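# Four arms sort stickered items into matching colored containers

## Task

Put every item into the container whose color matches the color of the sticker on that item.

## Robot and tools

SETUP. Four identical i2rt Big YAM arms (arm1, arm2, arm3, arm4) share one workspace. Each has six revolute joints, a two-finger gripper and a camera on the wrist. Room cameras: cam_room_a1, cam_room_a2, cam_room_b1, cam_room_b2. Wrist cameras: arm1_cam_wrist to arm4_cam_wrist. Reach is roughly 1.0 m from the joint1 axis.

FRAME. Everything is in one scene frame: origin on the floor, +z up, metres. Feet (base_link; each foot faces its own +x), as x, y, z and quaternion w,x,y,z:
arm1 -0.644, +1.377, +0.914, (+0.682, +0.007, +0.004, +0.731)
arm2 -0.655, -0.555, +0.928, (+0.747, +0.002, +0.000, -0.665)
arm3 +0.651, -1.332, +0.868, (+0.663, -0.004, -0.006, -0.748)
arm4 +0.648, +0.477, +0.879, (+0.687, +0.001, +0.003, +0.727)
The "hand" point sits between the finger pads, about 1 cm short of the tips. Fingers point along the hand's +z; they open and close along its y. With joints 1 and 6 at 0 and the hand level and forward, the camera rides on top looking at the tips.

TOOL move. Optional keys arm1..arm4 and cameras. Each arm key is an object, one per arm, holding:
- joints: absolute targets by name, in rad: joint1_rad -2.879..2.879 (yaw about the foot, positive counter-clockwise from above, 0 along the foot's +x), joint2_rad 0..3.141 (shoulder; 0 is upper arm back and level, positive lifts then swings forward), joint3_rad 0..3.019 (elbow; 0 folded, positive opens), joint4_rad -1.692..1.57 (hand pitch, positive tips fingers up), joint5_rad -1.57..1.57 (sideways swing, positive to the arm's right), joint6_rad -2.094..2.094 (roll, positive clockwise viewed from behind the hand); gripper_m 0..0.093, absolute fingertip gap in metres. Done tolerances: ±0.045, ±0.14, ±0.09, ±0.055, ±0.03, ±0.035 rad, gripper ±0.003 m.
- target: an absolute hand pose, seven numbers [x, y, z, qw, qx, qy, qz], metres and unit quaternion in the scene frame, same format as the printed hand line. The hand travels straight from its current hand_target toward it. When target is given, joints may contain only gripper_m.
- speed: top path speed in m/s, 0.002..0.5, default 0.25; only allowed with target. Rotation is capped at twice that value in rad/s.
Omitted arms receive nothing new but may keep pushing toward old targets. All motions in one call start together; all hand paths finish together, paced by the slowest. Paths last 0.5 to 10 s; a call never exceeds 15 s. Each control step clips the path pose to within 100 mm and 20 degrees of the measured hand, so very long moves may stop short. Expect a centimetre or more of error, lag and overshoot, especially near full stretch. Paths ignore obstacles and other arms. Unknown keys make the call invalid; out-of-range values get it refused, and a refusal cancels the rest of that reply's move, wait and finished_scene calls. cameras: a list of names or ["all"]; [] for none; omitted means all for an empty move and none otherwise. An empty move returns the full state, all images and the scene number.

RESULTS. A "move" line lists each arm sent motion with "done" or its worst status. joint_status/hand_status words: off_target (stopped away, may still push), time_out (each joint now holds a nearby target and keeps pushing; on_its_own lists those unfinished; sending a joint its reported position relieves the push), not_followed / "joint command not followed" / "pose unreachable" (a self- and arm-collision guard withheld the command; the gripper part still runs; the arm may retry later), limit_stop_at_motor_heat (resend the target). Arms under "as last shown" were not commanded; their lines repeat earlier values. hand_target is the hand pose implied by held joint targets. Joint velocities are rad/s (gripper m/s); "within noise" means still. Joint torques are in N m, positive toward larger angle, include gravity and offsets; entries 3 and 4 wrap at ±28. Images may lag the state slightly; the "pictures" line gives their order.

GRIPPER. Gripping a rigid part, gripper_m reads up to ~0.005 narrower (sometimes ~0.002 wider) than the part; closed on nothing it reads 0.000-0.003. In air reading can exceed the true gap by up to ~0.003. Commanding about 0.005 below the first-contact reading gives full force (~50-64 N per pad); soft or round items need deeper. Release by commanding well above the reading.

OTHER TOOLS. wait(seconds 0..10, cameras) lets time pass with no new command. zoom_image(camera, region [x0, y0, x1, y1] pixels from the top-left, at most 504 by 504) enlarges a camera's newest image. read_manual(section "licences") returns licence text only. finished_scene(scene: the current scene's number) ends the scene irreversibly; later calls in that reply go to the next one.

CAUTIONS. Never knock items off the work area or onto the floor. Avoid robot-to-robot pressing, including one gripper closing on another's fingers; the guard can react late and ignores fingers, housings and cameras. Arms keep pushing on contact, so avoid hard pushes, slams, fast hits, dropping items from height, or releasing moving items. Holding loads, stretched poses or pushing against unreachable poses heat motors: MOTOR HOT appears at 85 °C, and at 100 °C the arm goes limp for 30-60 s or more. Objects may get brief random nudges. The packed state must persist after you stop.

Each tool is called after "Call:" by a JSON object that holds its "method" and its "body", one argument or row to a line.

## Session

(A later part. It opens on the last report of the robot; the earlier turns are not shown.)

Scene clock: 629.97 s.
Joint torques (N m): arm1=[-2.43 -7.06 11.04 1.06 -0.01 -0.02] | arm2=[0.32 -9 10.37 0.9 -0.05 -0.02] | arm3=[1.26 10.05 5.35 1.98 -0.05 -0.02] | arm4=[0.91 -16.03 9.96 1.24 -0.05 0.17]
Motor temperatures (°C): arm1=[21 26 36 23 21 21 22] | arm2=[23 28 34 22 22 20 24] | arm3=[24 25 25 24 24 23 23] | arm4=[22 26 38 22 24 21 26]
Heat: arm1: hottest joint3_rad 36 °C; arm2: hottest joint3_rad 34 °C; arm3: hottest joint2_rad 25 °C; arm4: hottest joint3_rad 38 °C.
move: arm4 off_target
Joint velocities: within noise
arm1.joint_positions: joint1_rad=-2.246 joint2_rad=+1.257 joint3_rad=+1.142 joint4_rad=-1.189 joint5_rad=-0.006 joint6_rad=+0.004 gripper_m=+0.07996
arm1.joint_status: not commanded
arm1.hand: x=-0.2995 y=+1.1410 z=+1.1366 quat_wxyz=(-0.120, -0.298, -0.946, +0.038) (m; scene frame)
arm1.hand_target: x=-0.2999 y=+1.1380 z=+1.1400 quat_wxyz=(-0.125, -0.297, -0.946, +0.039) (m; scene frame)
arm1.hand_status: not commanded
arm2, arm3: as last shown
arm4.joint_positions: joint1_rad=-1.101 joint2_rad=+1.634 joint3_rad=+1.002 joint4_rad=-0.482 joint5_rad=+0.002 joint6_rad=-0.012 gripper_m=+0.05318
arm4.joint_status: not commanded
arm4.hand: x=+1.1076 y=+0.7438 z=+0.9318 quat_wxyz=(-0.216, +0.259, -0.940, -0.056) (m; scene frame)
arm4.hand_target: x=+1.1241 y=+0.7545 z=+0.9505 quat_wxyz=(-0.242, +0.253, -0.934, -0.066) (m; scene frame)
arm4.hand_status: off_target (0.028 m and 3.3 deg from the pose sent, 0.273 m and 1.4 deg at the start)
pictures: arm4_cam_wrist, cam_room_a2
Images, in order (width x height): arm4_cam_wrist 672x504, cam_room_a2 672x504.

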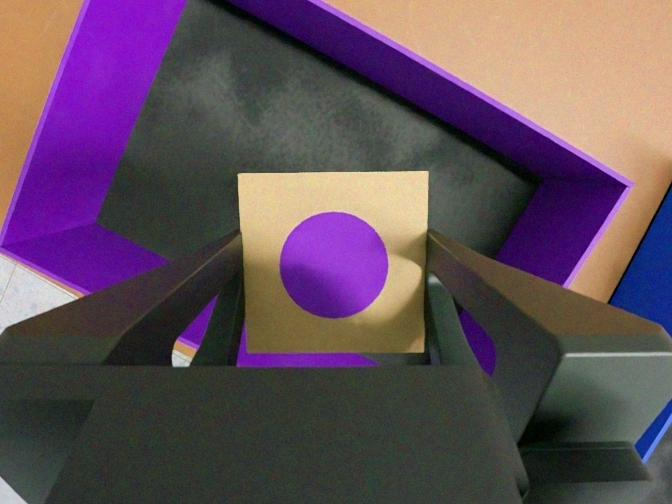

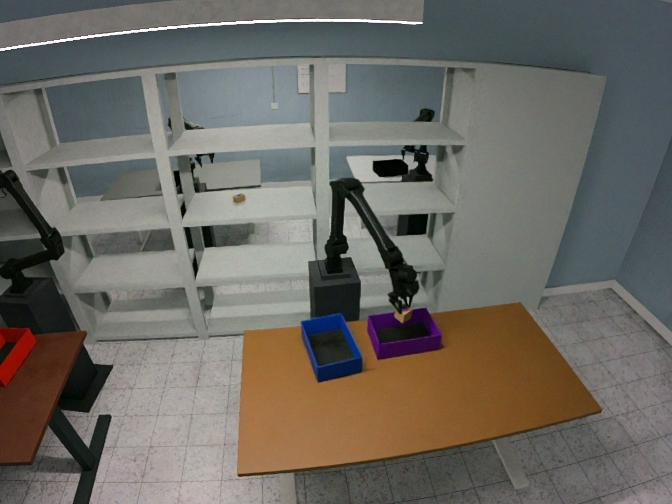

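Call:
{"method": "move", "body": {
  "arm4": {"target": [1.128, 0.757, 0.825, 0.2417, -0.2531, 0.9344, 0.0655], "speed": 0.12},
  "cameras": ["arm4_cam_wrist", "cam_room_a2"]
}}

Call:
{"method": "zoom_image", "body": {
  "camera": "cam_room_a2",
  "region": [340, 250, 480, 370]
}}

Scene clock: 644.43 s.
Joint torques (N m): arm1=[-2.96 -7.47 11.22 0.84 -0.05 -0.04] | arm2=[0.5 -8.88 10.37 0.94 -0.04 -0.02] | arm3=[1.32 10.05 5.34 1.98 -0.05 0] | arm4=[0.85 -15.74 5.85 1.51 -0.01 0.16]
Motor temperatures (°C): arm1=[21 26 36 23 21 21 22] | arm2=[23 28 34 22 22 20 23] | arm3=[24 25 25 24 24 23 23] | arm4=[22 26 37 22 24 21 26]
Heat: arm1: hottest joint3_rad 36 °C; arm2: hottest joint3_rad 34 °C; arm3: hottest joint2_rad 25 °C; arm4: hottest joint3_rad 37 °C.
move: arm4 done
Joint velocities: within noise
arm1, arm2, arm3: as last shown
arm4.joint_positions: joint1_rad=-1.101 joint2_rad=+1.869 joint3_rad=+0.962 joint4_rad=-0.155 joint5_rad=+0.001 joint6_rad=-0.012 gripper_m=+0.05318
arm4.joint_status: not commanded
arm4.hand: x=+1.1273 y=+0.7552 z=+0.8312 quat_wxyz=(-0.241, +0.257, -0.934, -0.063) (m; scene frame)
arm4.hand_target: x=+1.1278 y=+0.7570 z=+0.8251 quat_wxyz=(-0.242, +0.253, -0.934, -0.066) (m; scene frame)
arm4.hand_status: done (0.006 m and 0.6 deg from the pose sent, 0.110 m and 3.3 deg at the start)
pictures: arm4_cam_wrist, cam_room_a2
Images, in order (width x height): arm4_cam_wrist 672x504, cam_room_a2 672x504.

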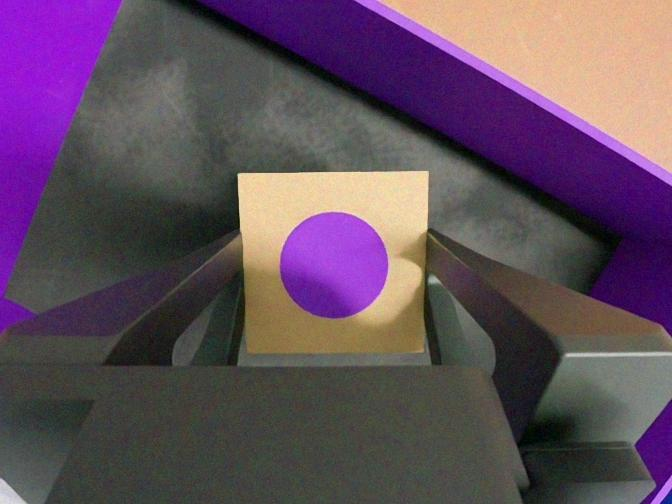

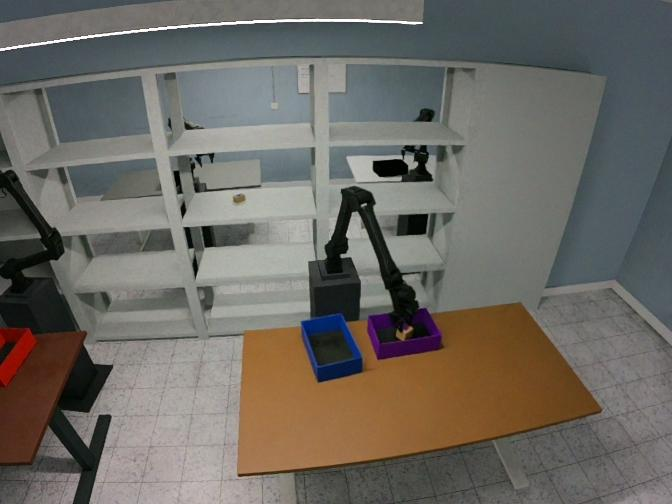

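Scaled by 3.600.

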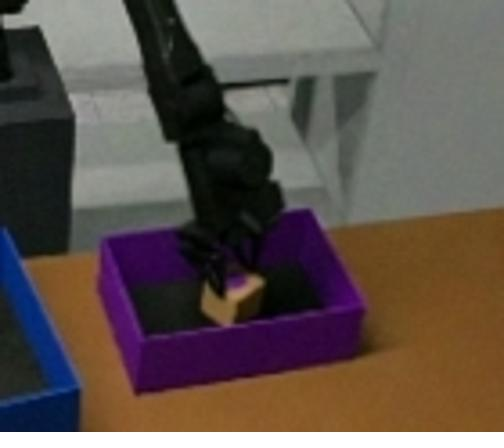

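Call:
{"method": "move", "body": {
  "arm4": {"target": [1.128, 0.757, 0.795, 0.2417, -0.2531, 0.9344, 0.0655], "speed": 0.06},
  "cameras": ["arm4_cam_wrist", "cam_room_a2"]
}}

Call:
{"method": "zoom_image", "body": {
  "camera": "cam_room_a2",
  "region": [340, 250, 480, 370]
}}

Scene clock: 649.93 s.
Joint torques (N m): arm1=[-2.2 -7.71 11.12 0.99 -0.01 -0.02] | arm2=[0.44 -9 10.36 0.9 -0.04 -0.02] | arm3=[1.2 10.05 5.31 1.95 -0.05 0] | arm4=[0.91 -16.26 5.14 1.36 -0.01 0.15]
Motor temperatures (°C): arm1=[21 25 36 23 21 21 22] | arm2=[23 28 33 22 22 20 23] | arm3=[24 25 25 24 24 23 23] | arm4=[22 26 37 22 24 21 26]
Heat: arm1: hottest joint3_rad 36 °C; arm2: hottest joint3_rad 33 °C; arm3: hottest joint2_rad 25 °C; arm4: hottest joint3_rad 37 °C.
move: arm4 done
Joint velocities: within noise
arm1, arm2, arm3: as last shown
arm4.joint_positions: joint1_rad=-1.101 joint2_rad=+1.936 joint3_rad=+0.962 joint4_rad=-0.081 joint5_rad=+0.001 joint6_rad=-0.012 gripper_m=+0.05318
arm4.joint_status: not commanded
arm4.hand: x=+1.1301 y=+0.7568 z=+0.8045 quat_wxyz=(-0.245, +0.257, -0.933, -0.063) (m; scene frame)
arm4.hand_target: x=+1.1277 y=+0.7569 z=+0.7951 quat_wxyz=(-0.241, +0.253, -0.934, -0.065) (m; scene frame)
arm4.hand_status: done (0.010 m and 0.6 deg from the pose sent, 0.036 m and 0.6 deg at the start)
pictures: arm4_cam_wrist, cam_room_a2
Images, in order (width x height): arm4_cam_wrist 672x504, cam_room_a2 672x504.

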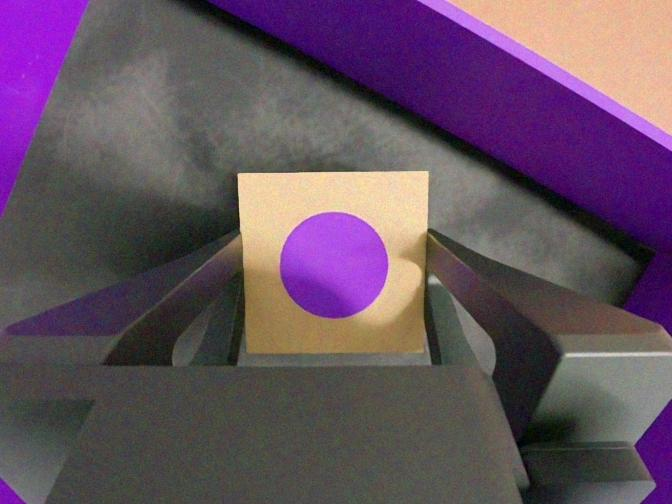

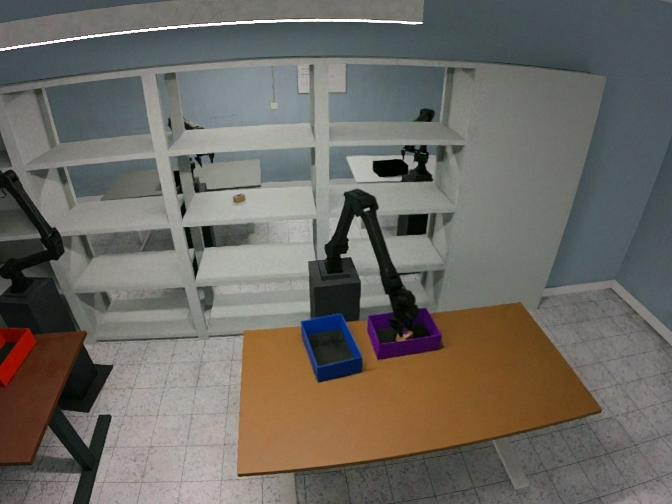

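Scaled by 3.600.

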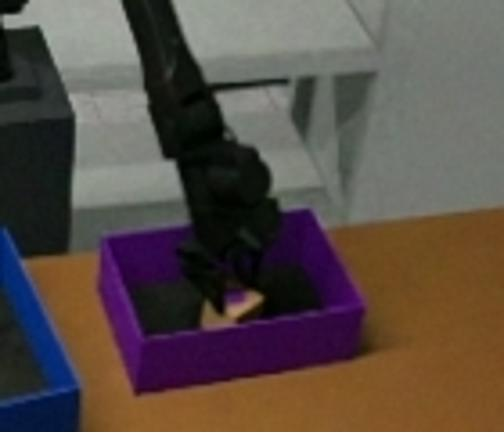

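Call:
{"method": "move", "body": {
  "arm4": {"target": [1.128, 0.757, 0.780, 0.2417, -0.2531, 0.9344, 0.0655], "speed": 0.05},
  "cameras": ["arm4_cam_wrist", "cam_room_a2"]
}}

Call:
{"method": "zoom_image", "body": {
  "camera": "cam_room_a2",
  "region": [340, 250, 480, 370]
}}

Scene clock: 654.47 s.
Joint torques (N m): arm1=[-2.37 -7.3 11.23 0.83 -0.03 -0.04] | arm2=[0.38 -8.94 10.36 0.92 -0.05 -0.01] | arm3=[1.26 10.05 5.34 1.96 -0.05 -0.01] | arm4=[0.79 -15.74 4.92 1.39 0 0.17]
Motor temperatures (°C): arm1=[21 25 36 23 21 21 22] | arm2=[23 28 33 22 22 20 23] | arm3=[24 25 25 24 24 23 23] | arm4=[22 26 36 22 24 21 26]
Heat: arm1: hottest joint3_rad 36 °C; arm2: hottest joint3_rad 33 °C; arm3: hottest joint2_rad 25 °C; arm4: hottest joint3_rad 36 °C.
move: arm4 off_target
Joint velocities: within noise
arm1, arm2, arm3: as last shown
arm4.joint_positions: joint1_rad=-1.101 joint2_rad=+1.969 joint3_rad=+0.962 joint4_rad=-0.045 joint5_rad=+0.001 joint6_rad=-0.012 gripper_m=+0.05318
arm4.joint_status: not commanded
arm4.hand: x=+1.1308 y=+0.7572 z=+0.7911 quat_wxyz=(-0.246, +0.257, -0.932, -0.064) (m; scene frame)
arm4.hand_target: x=+1.1277 y=+0.7569 z=+0.7802 quat_wxyz=(-0.242, +0.253, -0.934, -0.066) (m; scene frame)
arm4.hand_status: off_target (0.011 m and 0.7 deg from the pose sent, 0.025 m and 0.7 deg at the start)
pictures: arm4_cam_wrist, cam_room_a2
Images, in order (width x height): arm4_cam_wrist 672x504, cam_room_a2 672x504.

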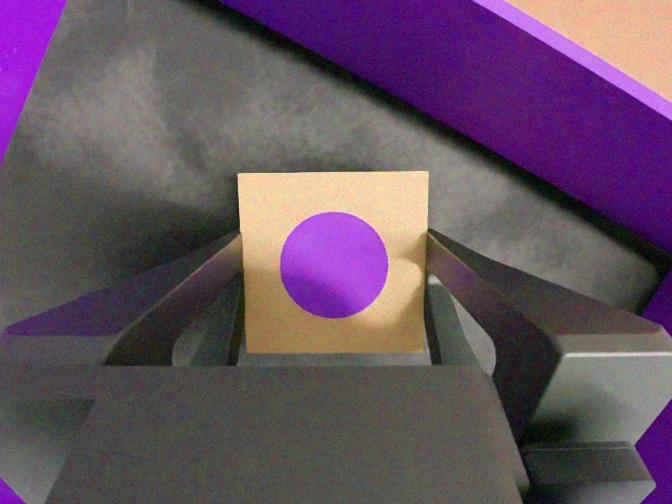

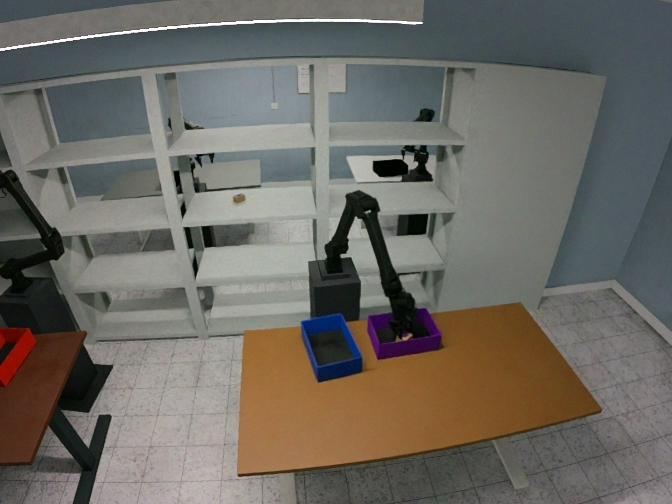

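Scaled by 3.600.

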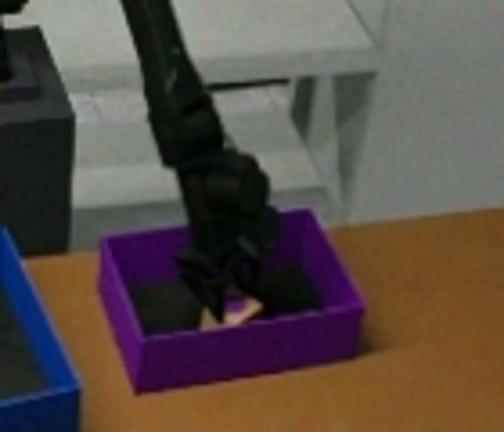

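Call:
{"method": "move", "body": {
  "arm4": {"target": [1.128, 0.757, 0.768, 0.2417, -0.2531, 0.9344, 0.0655], "speed": 0.05},
  "cameras": ["arm4_cam_wrist"]
}}

Scene clock: 658.33 s.
Joint torques (N m): arm1=[-2.32 -8.18 10.96 0.98 0 -0.03] | arm2=[0.44 -8.88 10.37 0.94 -0.04 -0.02] | arm3=[1.26 10.11 5.35 1.95 -0.05 -0.01] | arm4=[1.03 -15.97 4.98 1.43 -0.03 0.16]
Motor temperatures (°C): arm1=[21 25 36 23 21 21 22] | arm2=[23 28 33 22 22 20 23] | arm3=[24 25 25 24 24 23 23] | arm4=[22 26 36 22 24 21 26]
Heat: arm1: hottest joint3_rad 36 °C; arm2: hottest joint3_rad 33 °C; arm3: hottest joint2_rad 25 °C; arm4: hottest joint3_rad 36 °C.
move: arm4 off_target
Joint velocities: within noise
arm1: as last shown
arm2.joint_positions: joint1_rad=+2.132 joint2_rad=+1.159 joint3_rad=+1.062 joint4_rad=-1.185 joint5_rad=+0.003 joint6_rad=+0.012 gripper_m=+0.08792
arm2.joint_status: not commanded
arm2.hand: x=-0.3565 y=-0.3163 z=+1.1595 quat_wxyz=(-0.137, +0.323, -0.935, -0.049) (m; scene frame)
arm2.hand_target: x=-0.3600 y=-0.3210 z=+1.1502 quat_wxyz=(-0.123, +0.326, -0.936, -0.043) (m; scene frame)
arm2.hand_status: not commanded
arm3.joint_positions: joint1_rad=+0.075 joint2_rad=+0.276 joint3_rad=+1.523 joint4_rad=-1.599 joint5_rad=-0.185 joint6_rad=-0.597 gripper_m=+0.09396
arm3.joint_status: not commanded
arm3.hand: x=+0.6806 y=-1.3526 z=+1.4445 quat_wxyz=(-0.326, -0.350, -0.735, +0.481) (m; scene frame)
arm3.hand_target: x=+0.6807 y=-1.3504 z=+1.4501 quat_wxyz=(-0.328, -0.347, -0.731, +0.487) (m; scene frame)
arm3.hand_status: not commanded
arm4.joint_positions: joint1_rad=-1.101 joint2_rad=+1.996 joint3_rad=+0.962 joint4_rad=-0.015 joint5_rad=+0.001 joint6_rad=-0.012 gripper_m=+0.05318
arm4.joint_status: not commanded
arm4.hand: x=+1.1310 y=+0.7574 z=+0.7802 quat_wxyz=(-0.247, +0.257, -0.932, -0.064) (m; scene frame)
arm4.hand_target: x=+1.1276 y=+0.7568 z=+0.7681 quat_wxyz=(-0.241, +0.253, -0.934, -0.065) (m; scene frame)
arm4.hand_status: off_target (0.013 m and 0.8 deg from the pose sent, 0.023 m and 0.7 deg at the start)
pictures: arm4_cam_wrist
Images, in order (width x height): arm4_cam_wrist 672x504.

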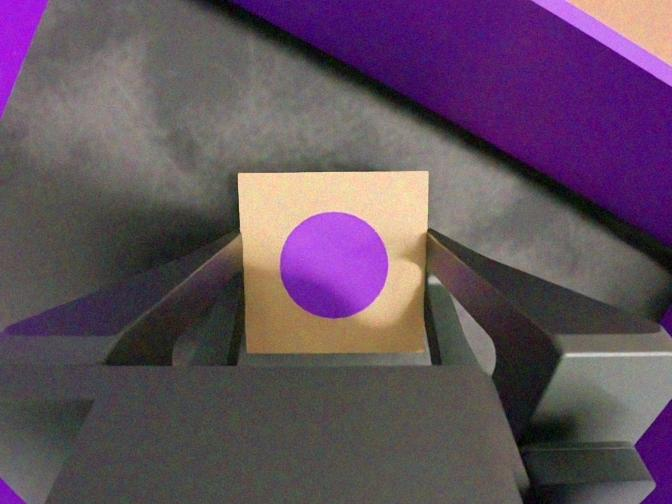

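Call:
{"method": "move", "body": {
  "arm4": {"target": [1.128, 0.757, 0.756, 0.2417, -0.2531, 0.9344, 0.0655], "speed": 0.05},
  "cameras": ["arm4_cam_wrist"]
}}

Scene clock: 661.43 s.
Joint torques (N m): arm1=[-2.2 -7.18 11.4 0.91 -0.05 0] | arm2=[0.38 -9.05 10.36 0.95 -0.05 -0.01] | arm3=[1.2 10.05 5.35 1.99 -0.06 -0.01] | arm4=[1.03 -14.04 4.89 1.28 0.03 0.18]
Motor temperatures (°C): arm1=[21 25 36 23 21 21 22] | arm2=[23 27 33 22 22 20 23] | arm3=[24 25 25 24 24 23 23] | arm4=[22 26 35 22 24 21 26]
Heat: arm1: hottest joint3_rad 36 °C; arm2: hottest joint3_rad 33 °C; arm3: hottest joint2_rad 25 °C; arm4: hottest joint3_rad 35 °C.
move: arm4 off_target
Joint velocities: within noise
arm1, arm2, arm3: as last shown
arm4.joint_positions: joint1_rad=-1.101 joint2_rad=+2.003 joint3_rad=+0.962 joint4_rad=+0.015 joint5_rad=+0.001 joint6_rad=-0.012 gripper_m=+0.05318
arm4.joint_status: not commanded
arm4.hand: x=+1.1353 y=+0.7599 z=+0.7803 quat_wxyz=(-0.258, +0.256, -0.929, -0.067) (m; scene frame)
arm4.hand_target: x=+1.1270 y=+0.7565 z=+0.7569 quat_wxyz=(-0.242, +0.253, -0.934, -0.065) (m; scene frame)
arm4.hand_status: off_target (0.026 m and 2.0 deg from the pose sent, 0.025 m and 0.8 deg at the start)
pictures: arm4_cam_wrist
Images, in order (width x height): arm4_cam_wrist 672x504.

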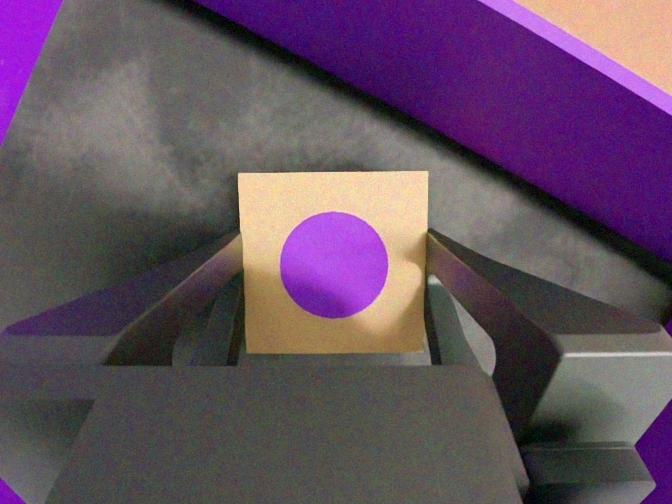

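Call:
{"method": "move", "body": {
  "arm4": {"target": [1.128, 0.757, 0.768, 0.2417, -0.2531, 0.9344, 0.0655], "speed": 0.05}
}}

Call:
{"method": "move", "body": {
  "arm4": {"joints": {"gripper_m": 0.08}},
  "cameras": ["arm4_cam_wrist"]
}}

Scene clock: 668.77 s.
Joint torques (N m): arm1=[-3.08 -7.59 11.18 1.24 -0.02 -0.04] | arm2=[0.44 -8.88 10.35 0.95 -0.03 -0.01] | arm3=[1.2 9.99 5.35 1.95 -0.06 0] | arm4=[0.62 -16.73 4.81 0.4 0.02 0.16]
Motor temperatures (°C): arm1=[21 25 36 23 21 21 22] | arm2=[23 27 33 22 22 20 23] | arm3=[24 25 25 24 24 23 23] | arm4=[22 25 35 22 24 21 26]
Heat: arm1: hottest joint3_rad 36 °C; arm2: hottest joint3_rad 33 °C; arm3: hottest joint2_rad 25 °C; arm4: hottest joint3_rad 35 °C.
move: arm4 off_target
Joint velocities: within noise
arm1, arm2, arm3: as last shown
arm4.joint_positions: joint1_rad=-1.101 joint2_rad=+2.003 joint3_rad=+0.962 joint4_rad=+0.015 joint5_rad=+0.001 joint6_rad=-0.012 gripper_m=+0.05318
arm4.joint_status: not commanded
arm4.hand: x=+1.1353 y=+0.7599 z=+0.7803 quat_wxyz=(-0.258, +0.256, -0.929, -0.067) (m; scene frame)
arm4.hand_target: x=+1.1277 y=+0.7569 z=+0.7682 quat_wxyz=(-0.242, +0.253, -0.934, -0.065) (m; scene frame)
arm4.hand_status: off_target (0.015 m and 2.0 deg from the pose sent, 0.015 m and 2.0 deg at the start)
pictures: none

Scene clock: 669.30 s.
Joint torques (N m): arm1=[-1.79 -7.71 11.21 0.98 -0.01 -0.07] | arm2=[0.26 -8.94 10.36 0.92 -0.05 -0.02] | arm3=[1.26 10.17 5.33 1.96 -0.05 -0.01] | arm4=[1.26 -16.79 5 0.5 0.02 0.14]
Motor temperatures (°C): arm1=[21 25 36 23 21 21 22] | arm2=[23 27 33 22 22 20 23] | arm3=[24 25 25 24 24 23 23] | arm4=[22 25 34 22 24 21 26]
Heat: arm1: hottest joint3_rad 36 °C; arm2: hottest joint3_rad 33 °C; arm3: hottest joint2_rad 25 °C; arm4: hottest joint3_rad 34 °C.
move: arm4 done
Joint velocities: within noise
arm1, arm2, arm3: as last shown
arm4.joint_positions: joint1_rad=-1.101 joint2_rad=+2.003 joint3_rad=+0.962 joint4_rad=+0.013 joint5_rad=+0.001 joint6_rad=-0.012 gripper_m=+0.07991
arm4.joint_status: all done
arm4.hand: x=+1.1349 y=+0.7597 z=+0.7800 quat_wxyz=(-0.257, +0.256, -0.929, -0.067) (m; scene frame)
arm4.hand_target: x=+1.1278 y=+0.7569 z=+0.7682 quat_wxyz=(-0.242, +0.253, -0.934, -0.065) (m; scene frame)
arm4.hand_status: not commanded
pictures: arm4_cam_wrist
Images, in order (width x height): arm4_cam_wrist 672x504.

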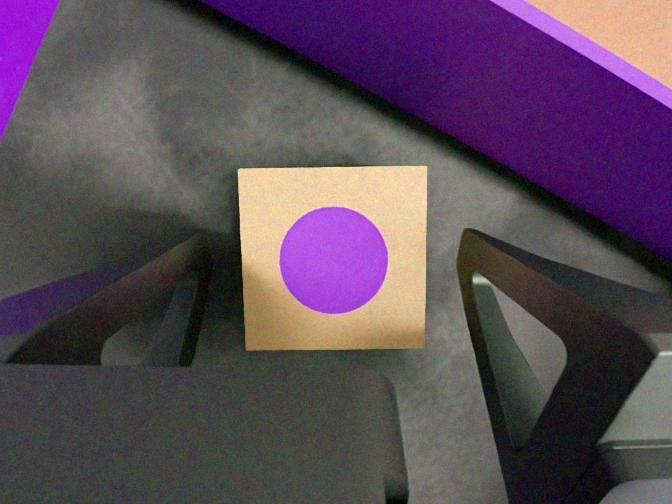

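Call:
{"method": "move", "body": {
  "arm4": {"target": [1.075, 0.728, 0.92, 0.2417, -0.2531, 0.9344, 0.0655], "speed": 0.15}
}}

Call:
{"method": "move", "body": {
  "arm4": {"joints": {"joint1_rad": 0.0, "joint2_rad": 1.02, "joint3_rad": 0.86, "joint4_rad": -1.1, "joint5_rad": 0, "joint6_rad": 0, "gripper_m": 0.093}},
  "cameras": ["cam_room_a2"]
}}

Call:
{"method": "zoom_image", "body": {
  "camera": "cam_room_a2",
  "region": [270, 270, 480, 400]
}}

Scene clock: 684.90 s.
Joint torques (N m): arm1=[-2.43 -7.71 11.03 1.03 -0.04 -0.02] | arm2=[0.38 -8.82 10.39 0.94 -0.04 -0.02] | arm3=[1.32 10.11 5.34 1.98 -0.05 -0.02] | arm4=[1.49 -13.22 6.68 0.4 0.1 0.11]
Motor temperatures (°C): arm1=[21 25 36 23 21 21 22] | arm2=[23 27 33 22 22 20 23] | arm3=[24 25 25 24 24 23 23] | arm4=[22 25 33 22 24 21 26]
Heat: arm1: hottest joint3_rad 36 °C; arm2: hottest joint3_rad 33 °C; arm3: hottest joint2_rad 25 °C; arm4: hottest joint3_rad 33 °C.
move: arm4 done
Joint velocities: within noise
arm1.joint_positions: joint1_rad=-2.246 joint2_rad=+1.257 joint3_rad=+1.142 joint4_rad=-1.189 joint5_rad=-0.006 joint6_rad=+0.004 gripper_m=+0.07996
arm1.joint_status: not commanded
arm1.hand: x=-0.2995 y=+1.1410 z=+1.1366 quat_wxyz=(-0.120, -0.298, -0.946, +0.038) (m; scene frame)
arm1.hand_target: x=-0.2999 y=+1.1380 z=+1.1400 quat_wxyz=(-0.125, -0.297, -0.946, +0.039) (m; scene frame)
arm1.hand_status: not commanded
arm2, arm3: as last shown
arm4.joint_positions: joint1_rad=-1.101 joint2_rad=+1.557 joint3_rad=+0.849 joint4_rad=-0.334 joint5_rad=+0.001 joint6_rad=-0.009 gripper_m=+0.07991
arm4.joint_status: not commanded
arm4.hand: x=+1.0805 y=+0.7281 z=+0.9238 quat_wxyz=(-0.250, +0.256, -0.932, -0.065) (m; scene frame)
arm4.hand_target: x=+1.0749 y=+0.7280 z=+0.9200 quat_wxyz=(-0.242, +0.253, -0.934, -0.066) (m; scene frame)
arm4.hand_status: done (0.007 m and 1.1 deg from the pose sent, 0.155 m and 1.9 deg at the start)
pictures: none

Scene clock: 686.47 s.
Joint torques (N m): arm1=[-2.14 -7.12 11.12 0.95 -0.06 0] | arm2=[0.38 -9 10.35 0.91 -0.04 -0.02] | arm3=[1.26 10.11 5.37 1.95 -0.05 -0.01] | arm4=[1.2 -5.77 9.66 0.17 0.09 0.12]
Motor temperatures (°C): arm1=[21 25 36 23 21 21 22] | arm2=[23 27 33 22 22 20 23] | arm3=[24 25 25 24 24 23 23] | arm4=[22 25 33 22 24 21 25]
Heat: arm1: hottest joint3_rad 36 °C; arm2: hottest joint3_rad 33 °C; arm3: hottest joint2_rad 25 °C; arm4: hottest joint3_rad 33 °C.
move: arm4 done
Joint velocities: within noise
arm1, arm2, arm3: as last shown
arm4.joint_positions: joint1_rad=-0.002 joint2_rad=+1.015 joint3_rad=+0.849 joint4_rad=-1.089 joint5_rad=+0.000 joint6_rad=-0.009 gripper_m=+0.09290
arm4.joint_status: all done
arm4.hand: x=+0.6309 y=+0.8109 z=+1.0673 quat_wxyz=(-0.106, +0.720, -0.676, -0.114) (m; scene frame)
arm4.hand_target: x=+0.6304 y=+0.8119 z=+1.0699 quat_wxyz=(-0.104, +0.718, -0.679, -0.113) (m; scene frame)
arm4.hand_status: not commanded
pictures: cam_room_a2
Images, in order (width x height): cam_room_a2 672x504.

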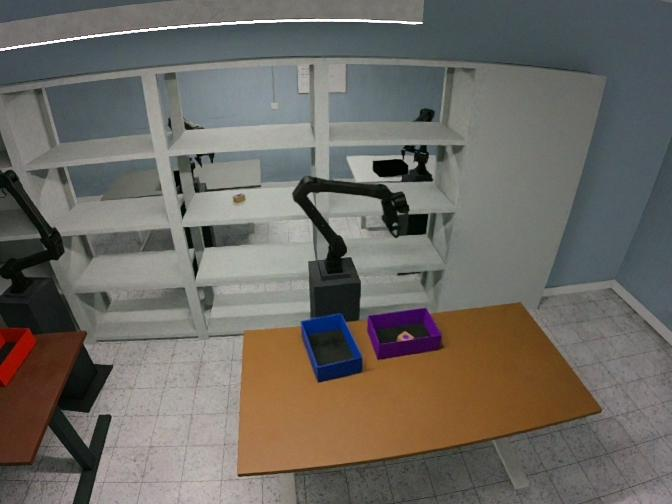

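Scaled by 2.400.

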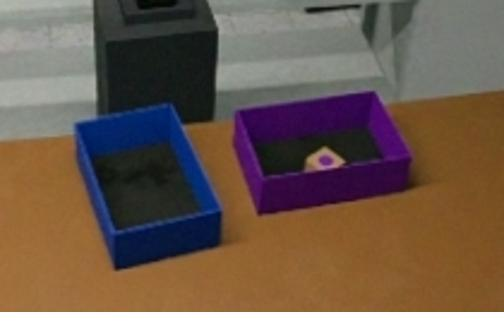

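Call:
{"method": "move", "body": {
  "arm4": {"joints": {"joint1_rad": 2.177, "joint2_rad": 1.0, "joint3_rad": 0.87, "joint4_rad": -0.8}}
}}

Call:
{"method": "move", "body": {
  "arm4": {"target": [0.081, 0.0335, 1.15, 0.1114, 0.8885, 0.3060, -0.3234], "speed": 0.25},
  "cameras": ["arm4_cam_wrist"]
}}

Scene clock: 695.50 s.
Joint torques (N m): arm1=[-1.85 -7.53 11.19 1.02 -0.03 -0.06] | arm2=[0.44 -9 10.37 0.9 -0.04 -0.02] | arm3=[1.38 10.05 5.31 1.95 -0.05 0] | arm4=[0.38 -7.77 10.69 1.14 0.11 0.13]
Motor temperatures (°C): arm1=[21 25 36 23 21 21 22] | arm2=[23 27 34 22 22 20 23] | arm3=[24 25 25 24 24 23 23] | arm4=[22 24 35 22 24 21 25]
Heat: arm1: hottest joint3_rad 36 °C; arm2: hottest joint3_rad 34 °C; arm3: hottest joint2_rad 25 °C; arm4: hottest joint3_rad 35 °C.
move: arm4 done
Joint velocities: within noise
arm1, arm2, arm3: as last shown
arm4.joint_positions: joint1_rad=+2.177 joint2_rad=+1.014 joint3_rad=+0.849 joint4_rad=-0.809 joint5_rad=-0.001 joint6_rad=-0.009 gripper_m=+0.09292
arm4.joint_status: all done
arm4.hand: x=+0.3370 y=+0.2351 z=+1.1015 quat_wxyz=(+0.096, +0.902, +0.315, -0.281) (m; scene frame)
arm4.hand_target: x=+0.3322 y=+0.2316 z=+1.1189 quat_wxyz=(+0.103, +0.897, +0.308, -0.300) (m; scene frame)
arm4.hand_status: not commanded
pictures: none

Scene clock: 697.43 s.
Joint torques (N m): arm1=[-2.43 -7.59 11.22 0.99 -0.06 -0.03] | arm2=[0.32 -9 10.36 0.94 -0.04 -0.02] | arm3=[1.14 9.99 5.31 1.95 -0.06 -0.01] | arm4=[0.56 -18.73 13.24 0.64 0.13 0.16]
Motor temperatures (°C): arm1=[21 25 36 23 21 21 22] | arm2=[23 27 34 22 22 20 23] | arm3=[24 25 25 24 24 23 23] | arm4=[22 24 35 22 24 21 25]
Heat: arm1: hottest joint3_rad 36 °C; arm2: hottest joint3_rad 34 °C; arm3: hottest joint2_rad 25 °C; arm4: hottest joint3_rad 35 °C.
move: arm4 off_target
Joint velocities: within noise
arm1, arm2, arm3: as last shown
arm4.joint_positions: joint1_rad=+2.177 joint2_rad=+1.797 joint3_rad=+1.702 joint4_rad=-0.804 joint5_rad=-0.001 joint6_rad=-0.009 gripper_m=+0.09292
arm4.joint_status: not commanded
arm4.hand: x=+0.0910 y=+0.0431 z=+1.1369 quat_wxyz=(+0.107, +0.890, +0.311, -0.314) (m; scene frame)
arm4.hand_target: x=+0.0818 y=+0.0342 z=+1.1498 quat_wxyz=(+0.112, +0.888, +0.306, -0.324) (m; scene frame)
arm4.hand_status: off_target (0.019 m and 1.3 deg from the pose sent, 0.329 m and 5.5 deg at the start)
pictures: arm4_cam_wrist
Images, in order (width x height): arm4_cam_wrist 672x504.

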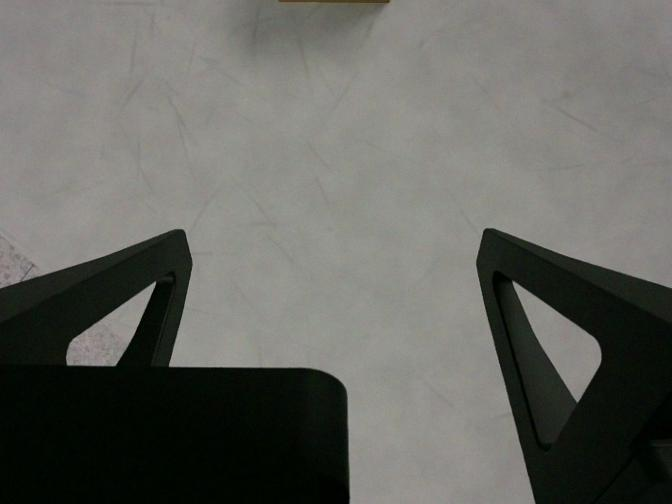

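Call:
{"method": "move", "body": {
  "arm4": {"target": [-0.008, -0.036, 1.118, 0.1114, 0.8885, 0.3060, -0.3234], "speed": 0.15},
  "cameras": ["arm4_cam_wrist"]
}}

Scene clock: 704.37 s.
Joint torques (N m): arm1=[-2.73 -7.94 11.12 0.72 -0.03 -0.1] | arm2=[0.44 -8.94 10.37 0.92 -0.04 -0.02] | arm3=[1.38 10.17 5.34 1.94 -0.06 -0.01] | arm4=[1.03 -24.06 13.44 0.69 0.13 0.15]
Motor temperatures (°C): arm1=[21 25 36 23 21 21 22] | arm2=[23 27 34 22 22 20 23] | arm3=[24 25 25 24 24 23 23] | arm4=[22 25 37 22 24 21 25]
Heat: arm1: hottest joint3_rad 36 °C; arm2: hottest joint3_rad 34 °C; arm3: hottest joint2_rad 25 °C; arm4: hottest joint3_rad 37 °C.
move: arm4 off_target
Joint velocities: within noise
arm1: as last shown
arm2.joint_positions: joint1_rad=+2.132 joint2_rad=+1.159 joint3_rad=+1.062 joint4_rad=-1.185 joint5_rad=+0.003 joint6_rad=+0.012 gripper_m=+0.08792
arm2.joint_status: not commanded
arm2.hand: x=-0.3565 y=-0.3163 z=+1.1595 quat_wxyz=(-0.137, +0.323, -0.935, -0.049) (m; scene frame)
arm2.hand_target: x=-0.3600 y=-0.3210 z=+1.1502 quat_wxyz=(-0.123, +0.326, -0.936, -0.043) (m; scene frame)
arm2.hand_status: not commanded
arm3.joint_positions: joint1_rad=+0.075 joint2_rad=+0.276 joint3_rad=+1.523 joint4_rad=-1.599 joint5_rad=-0.185 joint6_rad=-0.597 gripper_m=+0.09396
arm3.joint_status: not commanded
arm3.hand: x=+0.6806 y=-1.3526 z=+1.4445 quat_wxyz=(-0.326, -0.350, -0.735, +0.481) (m; scene frame)
arm3.hand_target: x=+0.6807 y=-1.3504 z=+1.4501 quat_wxyz=(-0.328, -0.347, -0.731, +0.487) (m; scene frame)
arm3.hand_status: not commanded
arm4.joint_positions: joint1_rad=+2.177 joint2_rad=+2.147 joint3_rad=+2.178 joint4_rad=-0.922 joint5_rad=-0.001 joint6_rad=-0.009 gripper_m=+0.09292
arm4.joint_status: not commanded
arm4.hand: x=+0.0001 y=-0.0278 z=+1.1142 quat_wxyz=(+0.108, +0.889, +0.311, -0.318) (m; scene frame)
arm4.hand_target: x=-0.0074 y=-0.0355 z=+1.1180 quat_wxyz=(+0.112, +0.888, +0.306, -0.324) (m; scene frame)
arm4.hand_status: off_target (0.012 m and 0.8 deg from the pose sent, 0.128 m and 1.3 deg at the start)
pictures: arm4_cam_wrist
Images, in order (width x height): arm4_cam_wrist 672x504.

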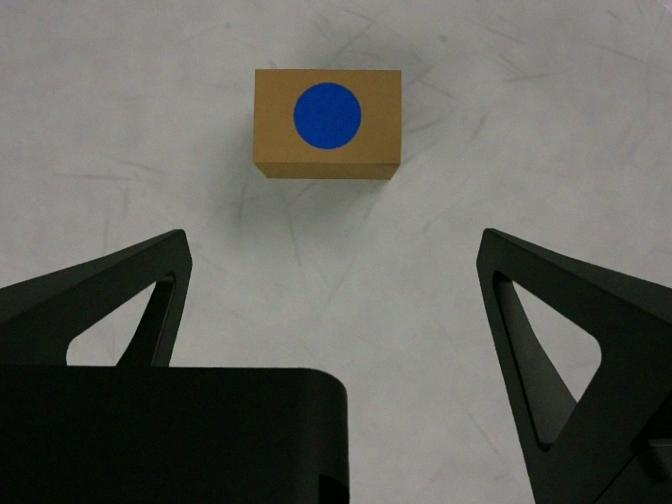

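Call:
{"method": "move", "body": {
  "arm4": {"target": [-0.056, -0.077, 1.038, 0.1114, 0.8885, 0.3060, -0.3234], "speed": 0.1},
  "cameras": ["arm4_cam_wrist"]
}}

Scene clock: 712.13 s.
Joint torques (N m): arm1=[-3.31 -6.89 11.17 1.01 -0.06 -0.04] | arm2=[0.38 -8.94 10.36 0.95 -0.04 -0.02] | arm3=[1.26 10.05 5.33 1.99 -0.05 -0.01] | arm4=[1.44 -26.23 13.45 0.59 0.2 0.16]
Motor temperatures (°C): arm1=[21 25 36 23 21 21 22] | arm2=[23 27 34 22 22 20 23] | arm3=[24 25 25 24 24 23 23] | arm4=[22 25 39 22 24 21 25]
Heat: arm1: hottest joint3_rad 36 °C; arm2: hottest joint3_rad 34 °C; arm3: hottest joint2_rad 25 °C; arm4: hottest joint3_rad 39 °C.
move: arm4 off_target
Joint velocities: within noise
arm1, arm2, arm3: as last shown
arm4.joint_positions: joint1_rad=+2.177 joint2_rad=+2.407 joint3_rad=+2.449 joint4_rad=-0.924 joint5_rad=-0.001 joint6_rad=-0.009 gripper_m=+0.09292
arm4.joint_status: not commanded
arm4.hand: x=-0.0513 y=-0.0680 z=+1.0425 quat_wxyz=(+0.110, +0.888, +0.310, -0.322) (m; scene frame)
arm4.hand_target: x=-0.0553 y=-0.0765 z=+1.0379 quat_wxyz=(+0.112, +0.888, +0.306, -0.325) (m; scene frame)
arm4.hand_status: off_target (0.011 m and 0.5 deg from the pose sent, 0.107 m and 0.9 deg at the start)
pictures: arm4_cam_wrist
Images, in order (width x height): arm4_cam_wrist 672x504.

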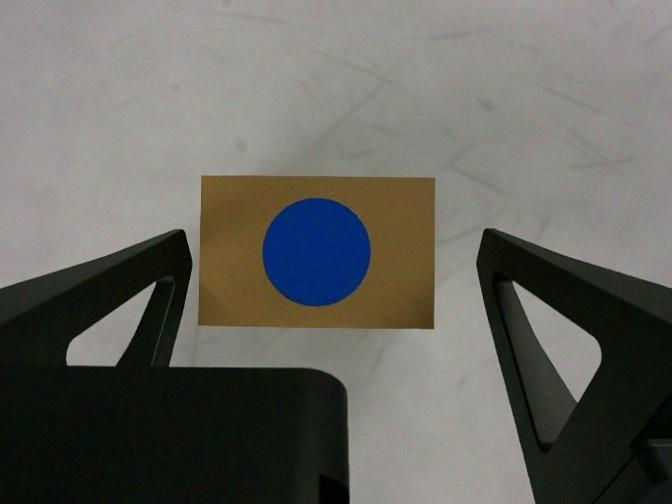

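Call:
{"method": "move", "body": {
  "arm4": {"joints": {"gripper_m": 0.048}},
  "cameras": ["arm4_cam_wrist"]
}}

Scene clock: 717.47 s.
Joint torques (N m): arm1=[-2.78 -7.65 11.15 1.07 -0.05 -0.03] | arm2=[0.5 -8.94 10.37 0.92 -0.04 -0.02] | arm3=[1.32 9.88 5.34 1.95 -0.05 -0.02] | arm4=[1.14 -26.23 13.46 0.66 0.18 0.15]
Motor temperatures (°C): arm1=[21 25 36 23 21 21 22] | arm2=[23 27 34 22 22 20 23] | arm3=[24 25 25 24 24 23 23] | arm4=[22 26 40 22 24 21 25]
Heat: arm1: hottest joint3_rad 36 °C; arm2: hottest joint3_rad 34 °C; arm3: hottest joint2_rad 25 °C; arm4: hottest joint3_rad 40 °C.
move: arm4 off_target
Joint velocities: within noise
arm1, arm2, arm3: as last shown
arm4.joint_positions: joint1_rad=+2.177 joint2_rad=+2.407 joint3_rad=+2.449 joint4_rad=-0.924 joint5_rad=+0.000 joint6_rad=-0.009 gripper_m=+0.06918
arm4.joint_status: gripper_m off_target (ended at +0.06921, target +0.04800)
arm4.hand: x=-0.0514 y=-0.0679 z=+1.0425 quat_wxyz=(+0.109, +0.888, +0.310, -0.322) (m; scene frame)
arm4.hand_target: x=-0.0554 y=-0.0765 z=+1.0379 quat_wxyz=(+0.112, +0.888, +0.306, -0.325) (m; scene frame)
arm4.hand_status: not commanded
pictures: arm4_cam_wrist
Images, in order (width x height): arm4_cam_wrist 672x504.

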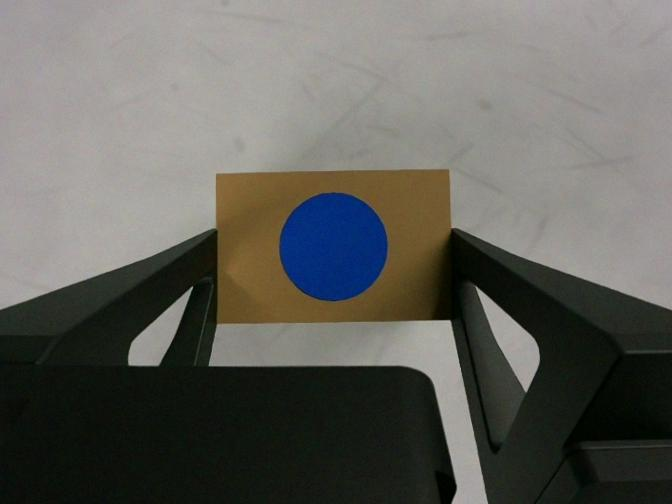

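Call:
{"method": "move", "body": {
  "arm4": {"target": [-0.050, -0.073, 1.11, 0.1114, 0.8885, 0.3060, -0.3234], "speed": 0.1}
}}

Call:
{"method": "move", "body": {
  "arm4": {"target": [0.36, 0.252, 1.16, 0.1114, 0.8885, 0.3060, -0.3234], "speed": 0.25},
  "cameras": ["arm4_cam_wrist"]
}}

Scene clock: 727.73 s.
Joint torques (N m): arm1=[-2.49 -6.71 11.11 0.94 -0.08 -0.03] | arm2=[0.32 -9.05 10.36 0.95 -0.04 -0.01] | arm3=[1.26 10.05 5.34 1.99 -0.05 0.01] | arm4=[1.38 -26.64 13.34 0.77 0.21 0.17]
Motor temperatures (°C): arm1=[21 25 36 23 21 21 22] | arm2=[23 26 34 22 22 20 23] | arm3=[24 25 25 24 24 23 23] | arm4=[22 28 41 22 24 21 26]
Heat: arm1: hottest joint3_rad 36 °C; arm2: hottest joint3_rad 34 °C; arm3: hottest joint2_rad 25 °C; arm4: hottest joint3_rad 41 °C.
move: arm4 done
Joint velocities: within noise
arm1, arm2, arm3: as last shown
arm4.joint_positions: joint1_rad=+2.177 joint2_rad=+2.455 joint3_rad=+2.721 joint4_rad=-1.154 joint5_rad=+0.000 joint6_rad=-0.009 gripper_m=+0.06918
arm4.joint_status: not commanded
arm4.hand: x=-0.0473 y=-0.0646 z=+1.1099 quat_wxyz=(+0.108, +0.889, +0.310, -0.319) (m; scene frame)
arm4.hand_target: x=-0.0494 y=-0.0724 z=+1.1099 quat_wxyz=(+0.112, +0.888, +0.306, -0.326) (m; scene frame)
arm4.hand_status: done (0.009 m and 0.7 deg from the pose sent, 0.068 m and 0.5 deg at the start)
pictures: none

Scene clock: 730.47 s.
Joint torques (N m): arm1=[-3.02 -7.3 11.17 0.92 -0.01 -0.04] | arm2=[0.44 -8.88 10.39 0.92 -0.04 -0.02] | arm3=[1.2 10.11 5.35 1.96 -0.04 -0.01] | arm4=[1.32 -3.72 9.33 0.75 0.12 0.15]
Motor temperatures (°C): arm1=[21 25 36 23 21 21 22] | arm2=[23 26 34 22 22 20 23] | arm3=[24 25 25 24 24 23 23] | arm4=[22 28 41 22 24 21 26]
Heat: arm1: hottest joint3_rad 36 °C; arm2: hottest joint3_rad 34 °C; arm3: hottest joint2_rad 25 °C; arm4: hottest joint3_rad 41 °C.
move: arm4 done
Joint velocities: within noise
arm1.joint_positions: joint1_rad=-2.246 joint2_rad=+1.257 joint3_rad=+1.142 joint4_rad=-1.189 joint5_rad=-0.006 joint6_rad=+0.004 gripper_m=+0.07996
arm1.joint_status: not commanded
arm1.hand: x=-0.2995 y=+1.1410 z=+1.1366 quat_wxyz=(-0.120, -0.298, -0.946, +0.038) (m; scene frame)
arm1.hand_target: x=-0.2999 y=+1.1380 z=+1.1400 quat_wxyz=(-0.125, -0.297, -0.946, +0.039) (m; scene frame)
arm1.hand_status: not commanded
arm2, arm3: as last shown
arm4.joint_positions: joint1_rad=+2.177 joint2_rad=+0.854 joint3_rad=+0.882 joint4_rad=-0.888 joint5_rad=+0.000 joint6_rad=-0.009 gripper_m=+0.06918
arm4.joint_status: not commanded
arm4.hand: x=+0.3589 y=+0.2523 z=+1.1650 quat_wxyz=(+0.113, +0.884, +0.308, -0.333) (m; scene frame)
arm4.hand_target: x=+0.3600 y=+0.2521 z=+1.1601 quat_wxyz=(+0.111, +0.888, +0.306, -0.324) (m; scene frame)
arm4.hand_status: done (0.005 m and 1.2 deg from the pose sent, 0.518 m and 0.8 deg at the start)
pictures: arm4_cam_wrist
Images, in order (width x height): arm4_cam_wrist 672x504.

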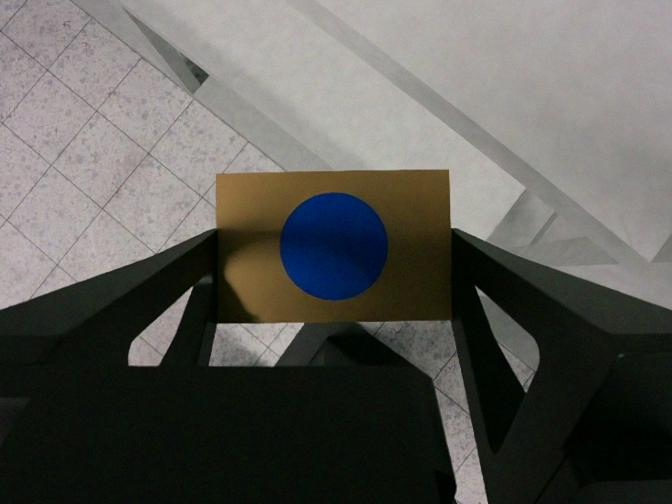

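Call:
{"method": "move", "body": {
  "arm4": {"joints": {"joint1_rad": -1.72}}
}}

Call:
{"method": "move", "body": {
  "arm4": {"target": [1.165, 0.429, 0.90, 0.3375, 0.0435, 0.9402, -0.0156], "speed": 0.25},
  "cameras": ["arm4_cam_wrist", "cam_room_a2"]
}}

Scene clock: 736.77 s.
Joint torques (N m): arm1=[-2.49 -7.47 11.02 0.91 -0.04 -0.04] | arm2=[0.38 -9 10.36 0.95 -0.04 -0.01] | arm3=[1.32 10.05 5.31 1.98 -0.05 0] | arm4=[0.79 -4.66 9.46 0.64 -0.02 0.18]
Motor temperatures (°C): arm1=[21 25 36 23 21 21 22] | arm2=[23 26 34 22 22 20 23] | arm3=[24 25 25 24 24 23 23] | arm4=[22 27 41 22 24 21 26]
Heat: arm1: hottest joint3_rad 36 °C; arm2: hottest joint3_rad 34 °C; arm3: hottest joint2_rad 25 °C; arm4: hottest joint3_rad 41 °C.
move: arm4 done
Joint velocities: within noise
arm1, arm2, arm3: as last shown
arm4.joint_positions: joint1_rad=-1.718 joint2_rad=+0.864 joint3_rad=+0.882 joint4_rad=-0.888 joint5_rad=+0.005 joint6_rad=-0.008 gripper_m=+0.06929
arm4.joint_status: all done
arm4.hand: x=+1.0170 y=+0.4434 z=+1.1577 quat_wxyz=(-0.341, -0.039, -0.939, +0.021) (m; scene frame)
arm4.hand_target: x=+1.0147 y=+0.4436 z=+1.1563 quat_wxyz=(-0.337, -0.044, -0.940, +0.018) (m; scene frame)
arm4.hand_status: not commanded
pictures: none

Scene clock: 738.67 s.
Joint torques (N m): arm1=[-2.9 -7.77 11.04 0.92 -0.04 -0.07] | arm2=[0.32 -8.94 10.35 0.94 -0.05 -0.02] | arm3=[1.26 9.93 5.33 1.96 -0.05 -0.02] | arm4=[0.44 -13.45 8.81 1.8 -0.06 0.14]
Motor temperatures (°C): arm1=[21 25 36 23 21 21 22] | arm2=[23 26 34 22 22 20 23] | arm3=[24 25 25 24 24 23 23] | arm4=[22 27 40 22 24 21 26]
Heat: arm1: hottest joint3_rad 36 °C; arm2: hottest joint3_rad 34 °C; arm3: hottest joint2_rad 25 °C; arm4: hottest joint3_rad 40 °C.
move: arm4 off_target
Joint velocities: within noise
arm1, arm2, arm3: as last shown
arm4.joint_positions: joint1_rad=-1.718 joint2_rad=+1.631 joint3_rad=+0.725 joint4_rad=-0.033 joint5_rad=-0.001 joint6_rad=-0.008 gripper_m=+0.06929
arm4.joint_status: not commanded
arm4.hand: x=+1.1402 y=+0.4321 z=+0.8805 quat_wxyz=(-0.308, -0.039, -0.950, +0.017) (m; scene frame)
arm4.hand_target: x=+1.1636 y=+0.4291 z=+0.9007 quat_wxyz=(-0.337, -0.043, -0.940, +0.016) (m; scene frame)
arm4.hand_status: off_target (0.032 m and 3.6 deg from the pose sent, 0.298 m and 0.9 deg at the start)
pictures: arm4_cam_wrist, cam_room_a2
Images, in order (width x height): arm4_cam_wrist 672x504, cam_room_a2 672x504.

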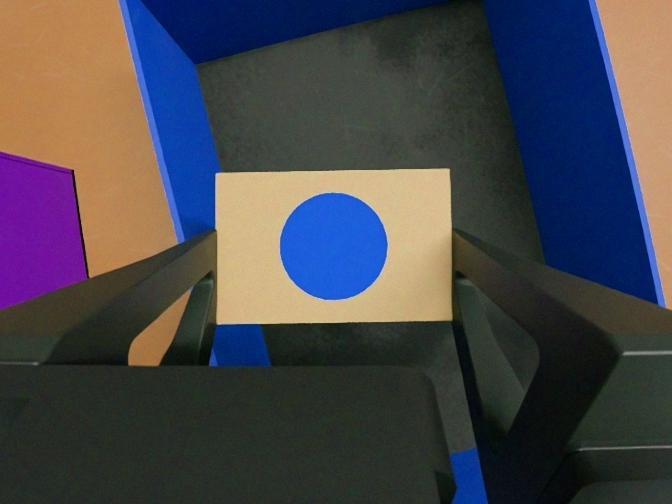

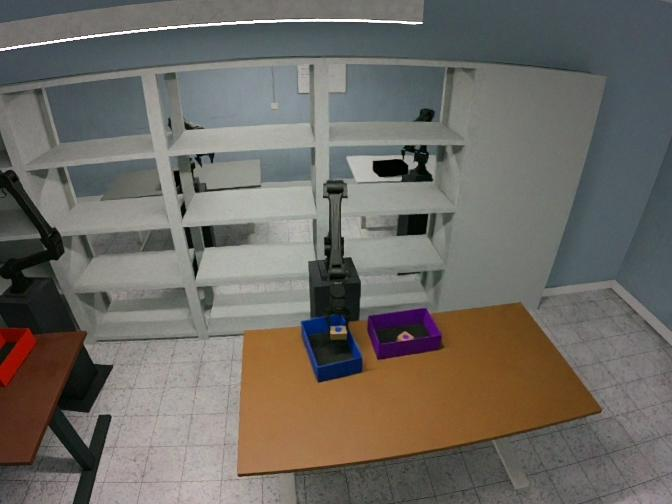

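Call:
{"method": "move", "body": {
  "arm4": {"target": [1.156, 0.403, 0.815, 0.3375, 0.0435, 0.9402, -0.0156], "speed": 0.12},
  "cameras": ["arm4_cam_wrist"]
}}

Scene clock: 747.60 s.
Joint torques (N m): arm1=[-2.43 -7.3 11.15 1.02 -0.06 -0.03] | arm2=[0.44 -9.05 10.36 0.92 -0.04 -0.02] | arm3=[1.26 10.11 5.35 1.95 -0.05 0] | arm4=[0.15 -13.8 4.56 1.62 -0.01 -0.11]
Motor temperatures (°C): arm1=[21 25 36 23 21 21 22] | arm2=[23 26 34 22 22 20 23] | arm3=[24 25 25 24 24 23 23] | arm4=[22 27 40 22 24 21 26]
Heat: arm1: hottest joint3_rad 36 °C; arm2: hottest joint3_rad 34 °C; arm3: hottest joint2_rad 25 °C; arm4: hottest joint3_rad 40 °C.
move: arm4 done
Joint velocities: within noise
arm1, arm2, arm3: as last shown
arm4.joint_positions: joint1_rad=-1.780 joint2_rad=+1.841 joint3_rad=+0.725 joint4_rad=+0.235 joint5_rad=-0.043 joint6_rad=-0.035 gripper_m=+0.06929
arm4.joint_status: not commanded
arm4.hand: x=+1.1565 y=+0.4060 z=+0.8200 quat_wxyz=(-0.336, -0.048, -0.940, +0.013) (m; scene frame)
arm4.hand_target: x=+1.1559 y=+0.4030 z=+0.8151 quat_wxyz=(-0.337, -0.044, -0.940, +0.016) (m; scene frame)
arm4.hand_status: done (0.006 m and 0.6 deg from the pose sent, 0.073 m and 3.6 deg at the start)
pictures: arm4_cam_wrist
Images, in order (width x height): arm4_cam_wrist 672x504.

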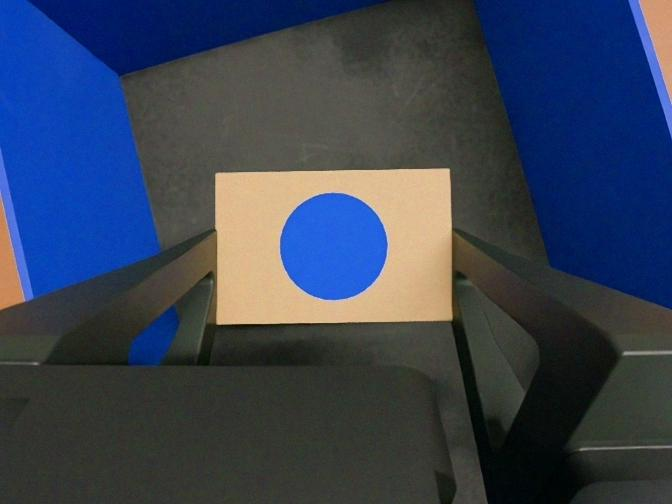

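Call:
{"method": "move", "body": {
  "arm4": {"target": [1.156, 0.405, 0.768, 0.3375, 0.0435, 0.9402, -0.0156], "speed": 0.08}
}}

Call:
{"method": "move", "body": {
  "arm4": {"target": [1.156, 0.405, 0.754, 0.3375, 0.0435, 0.9402, -0.0156], "speed": 0.05},
  "cameras": ["arm4_cam_wrist"]
}}

Scene clock: 751.73 s.
Joint torques (N m): arm1=[-2.08 -7.88 11.28 0.88 -0.04 -0.03] | arm2=[0.32 -9 10.36 0.94 -0.05 -0.02] | arm3=[1.32 10.11 5.31 1.96 -0.04 0] | arm4=[0.97 -14.15 4.12 1.65 0.09 -0.02]
Motor temperatures (°C): arm1=[21 25 36 23 21 21 22] | arm2=[23 26 34 22 22 20 23] | arm3=[24 25 25 24 24 23 23] | arm4=[22 26 39 22 24 21 26]
Heat: arm1: hottest joint3_rad 36 °C; arm2: hottest joint3_rad 34 °C; arm3: hottest joint2_rad 25 °C; arm4: hottest joint3_rad 39 °C.
move: arm4 done
Joint velocities: within noise
arm1: as last shown
arm2.joint_positions: joint1_rad=+2.132 joint2_rad=+1.159 joint3_rad=+1.062 joint4_rad=-1.185 joint5_rad=+0.003 joint6_rad=+0.012 gripper_m=+0.08792
arm2.joint_status: not commanded
arm2.hand: x=-0.3565 y=-0.3163 z=+1.1595 quat_wxyz=(-0.137, +0.323, -0.935, -0.049) (m; scene frame)
arm2.hand_target: x=-0.3600 y=-0.3210 z=+1.1502 quat_wxyz=(-0.123, +0.326, -0.936, -0.043) (m; scene frame)
arm2.hand_status: not commanded
arm3.joint_positions: joint1_rad=+0.075 joint2_rad=+0.276 joint3_rad=+1.523 joint4_rad=-1.599 joint5_rad=-0.185 joint6_rad=-0.597 gripper_m=+0.09396
arm3.joint_status: not commanded
arm3.hand: x=+0.6806 y=-1.3526 z=+1.4445 quat_wxyz=(-0.326, -0.350, -0.735, +0.481) (m; scene frame)
arm3.hand_target: x=+0.6807 y=-1.3504 z=+1.4501 quat_wxyz=(-0.328, -0.347, -0.731, +0.487) (m; scene frame)
arm3.hand_status: not commanded
arm4.joint_positions: joint1_rad=-1.780 joint2_rad=+1.983 joint3_rad=+0.725 joint4_rad=+0.370 joint5_rad=-0.043 joint6_rad=-0.035 gripper_m=+0.06929
arm4.joint_status: not commanded
arm4.hand: x=+1.1522 y=+0.4064 z=+0.7715 quat_wxyz=(-0.333, -0.048, -0.942, +0.013) (m; scene frame)
arm4.hand_target: x=+1.1559 y=+0.4050 z=+0.7681 quat_wxyz=(-0.337, -0.043, -0.940, +0.016) (m; scene frame)
arm4.hand_status: done (0.005 m and 0.8 deg from the pose sent, 0.052 m and 0.5 deg at the start)
pictures: none

Scene clock: 752.70 s.
Joint torques (N m): arm1=[-1.85 -8 11.22 0.95 -0.01 -0.03] | arm2=[0.38 -8.94 10.37 0.94 -0.05 -0.02] | arm3=[1.26 9.99 5.34 1.96 -0.05 -0.01] | arm4=[0.56 -12.57 4.38 1.48 0.08 -0.03]
Motor temperatures (°C): arm1=[21 25 36 23 21 21 22] | arm2=[23 26 34 22 22 20 23] | arm3=[24 25 25 24 24 23 23] | arm4=[22 26 39 22 24 21 26]
Heat: arm1: hottest joint3_rad 36 °C; arm2: hottest joint3_rad 34 °C; arm3: hottest joint2_rad 25 °C; arm4: hottest joint3_rad 39 °C.
move: arm4 off_target
Joint velocities: within noise
arm1, arm2, arm3: as last shown
arm4.joint_positions: joint1_rad=-1.780 joint2_rad=+2.007 joint3_rad=+0.725 joint4_rad=+0.414 joint5_rad=-0.042 joint6_rad=-0.036 gripper_m=+0.06929
arm4.joint_status: not commanded
arm4.hand: x=+1.1547 y=+0.4060 z=+0.7666 quat_wxyz=(-0.342, -0.047, -0.938, +0.014) (m; scene frame)
arm4.hand_target: x=+1.1556 y=+0.4050 z=+0.7544 quat_wxyz=(-0.338, -0.044, -0.940, +0.016) (m; scene frame)
arm4.hand_status: off_target (0.013 m and 0.7 deg from the pose sent, 0.018 m and 0.8 deg at the start)
pictures: arm4_cam_wrist
Images, in order (width x height): arm4_cam_wrist 672x504.

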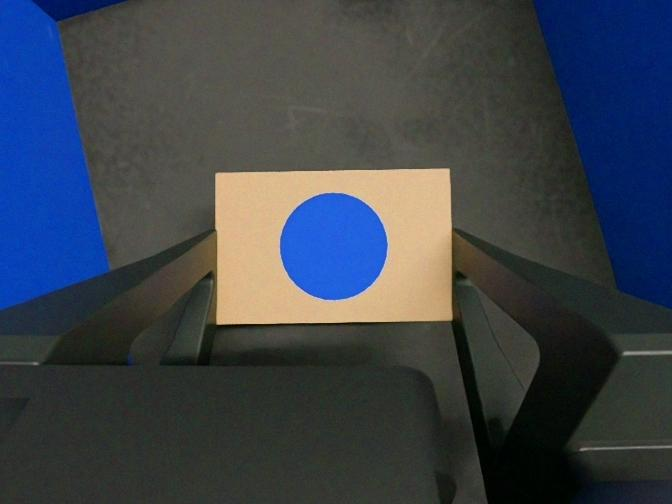

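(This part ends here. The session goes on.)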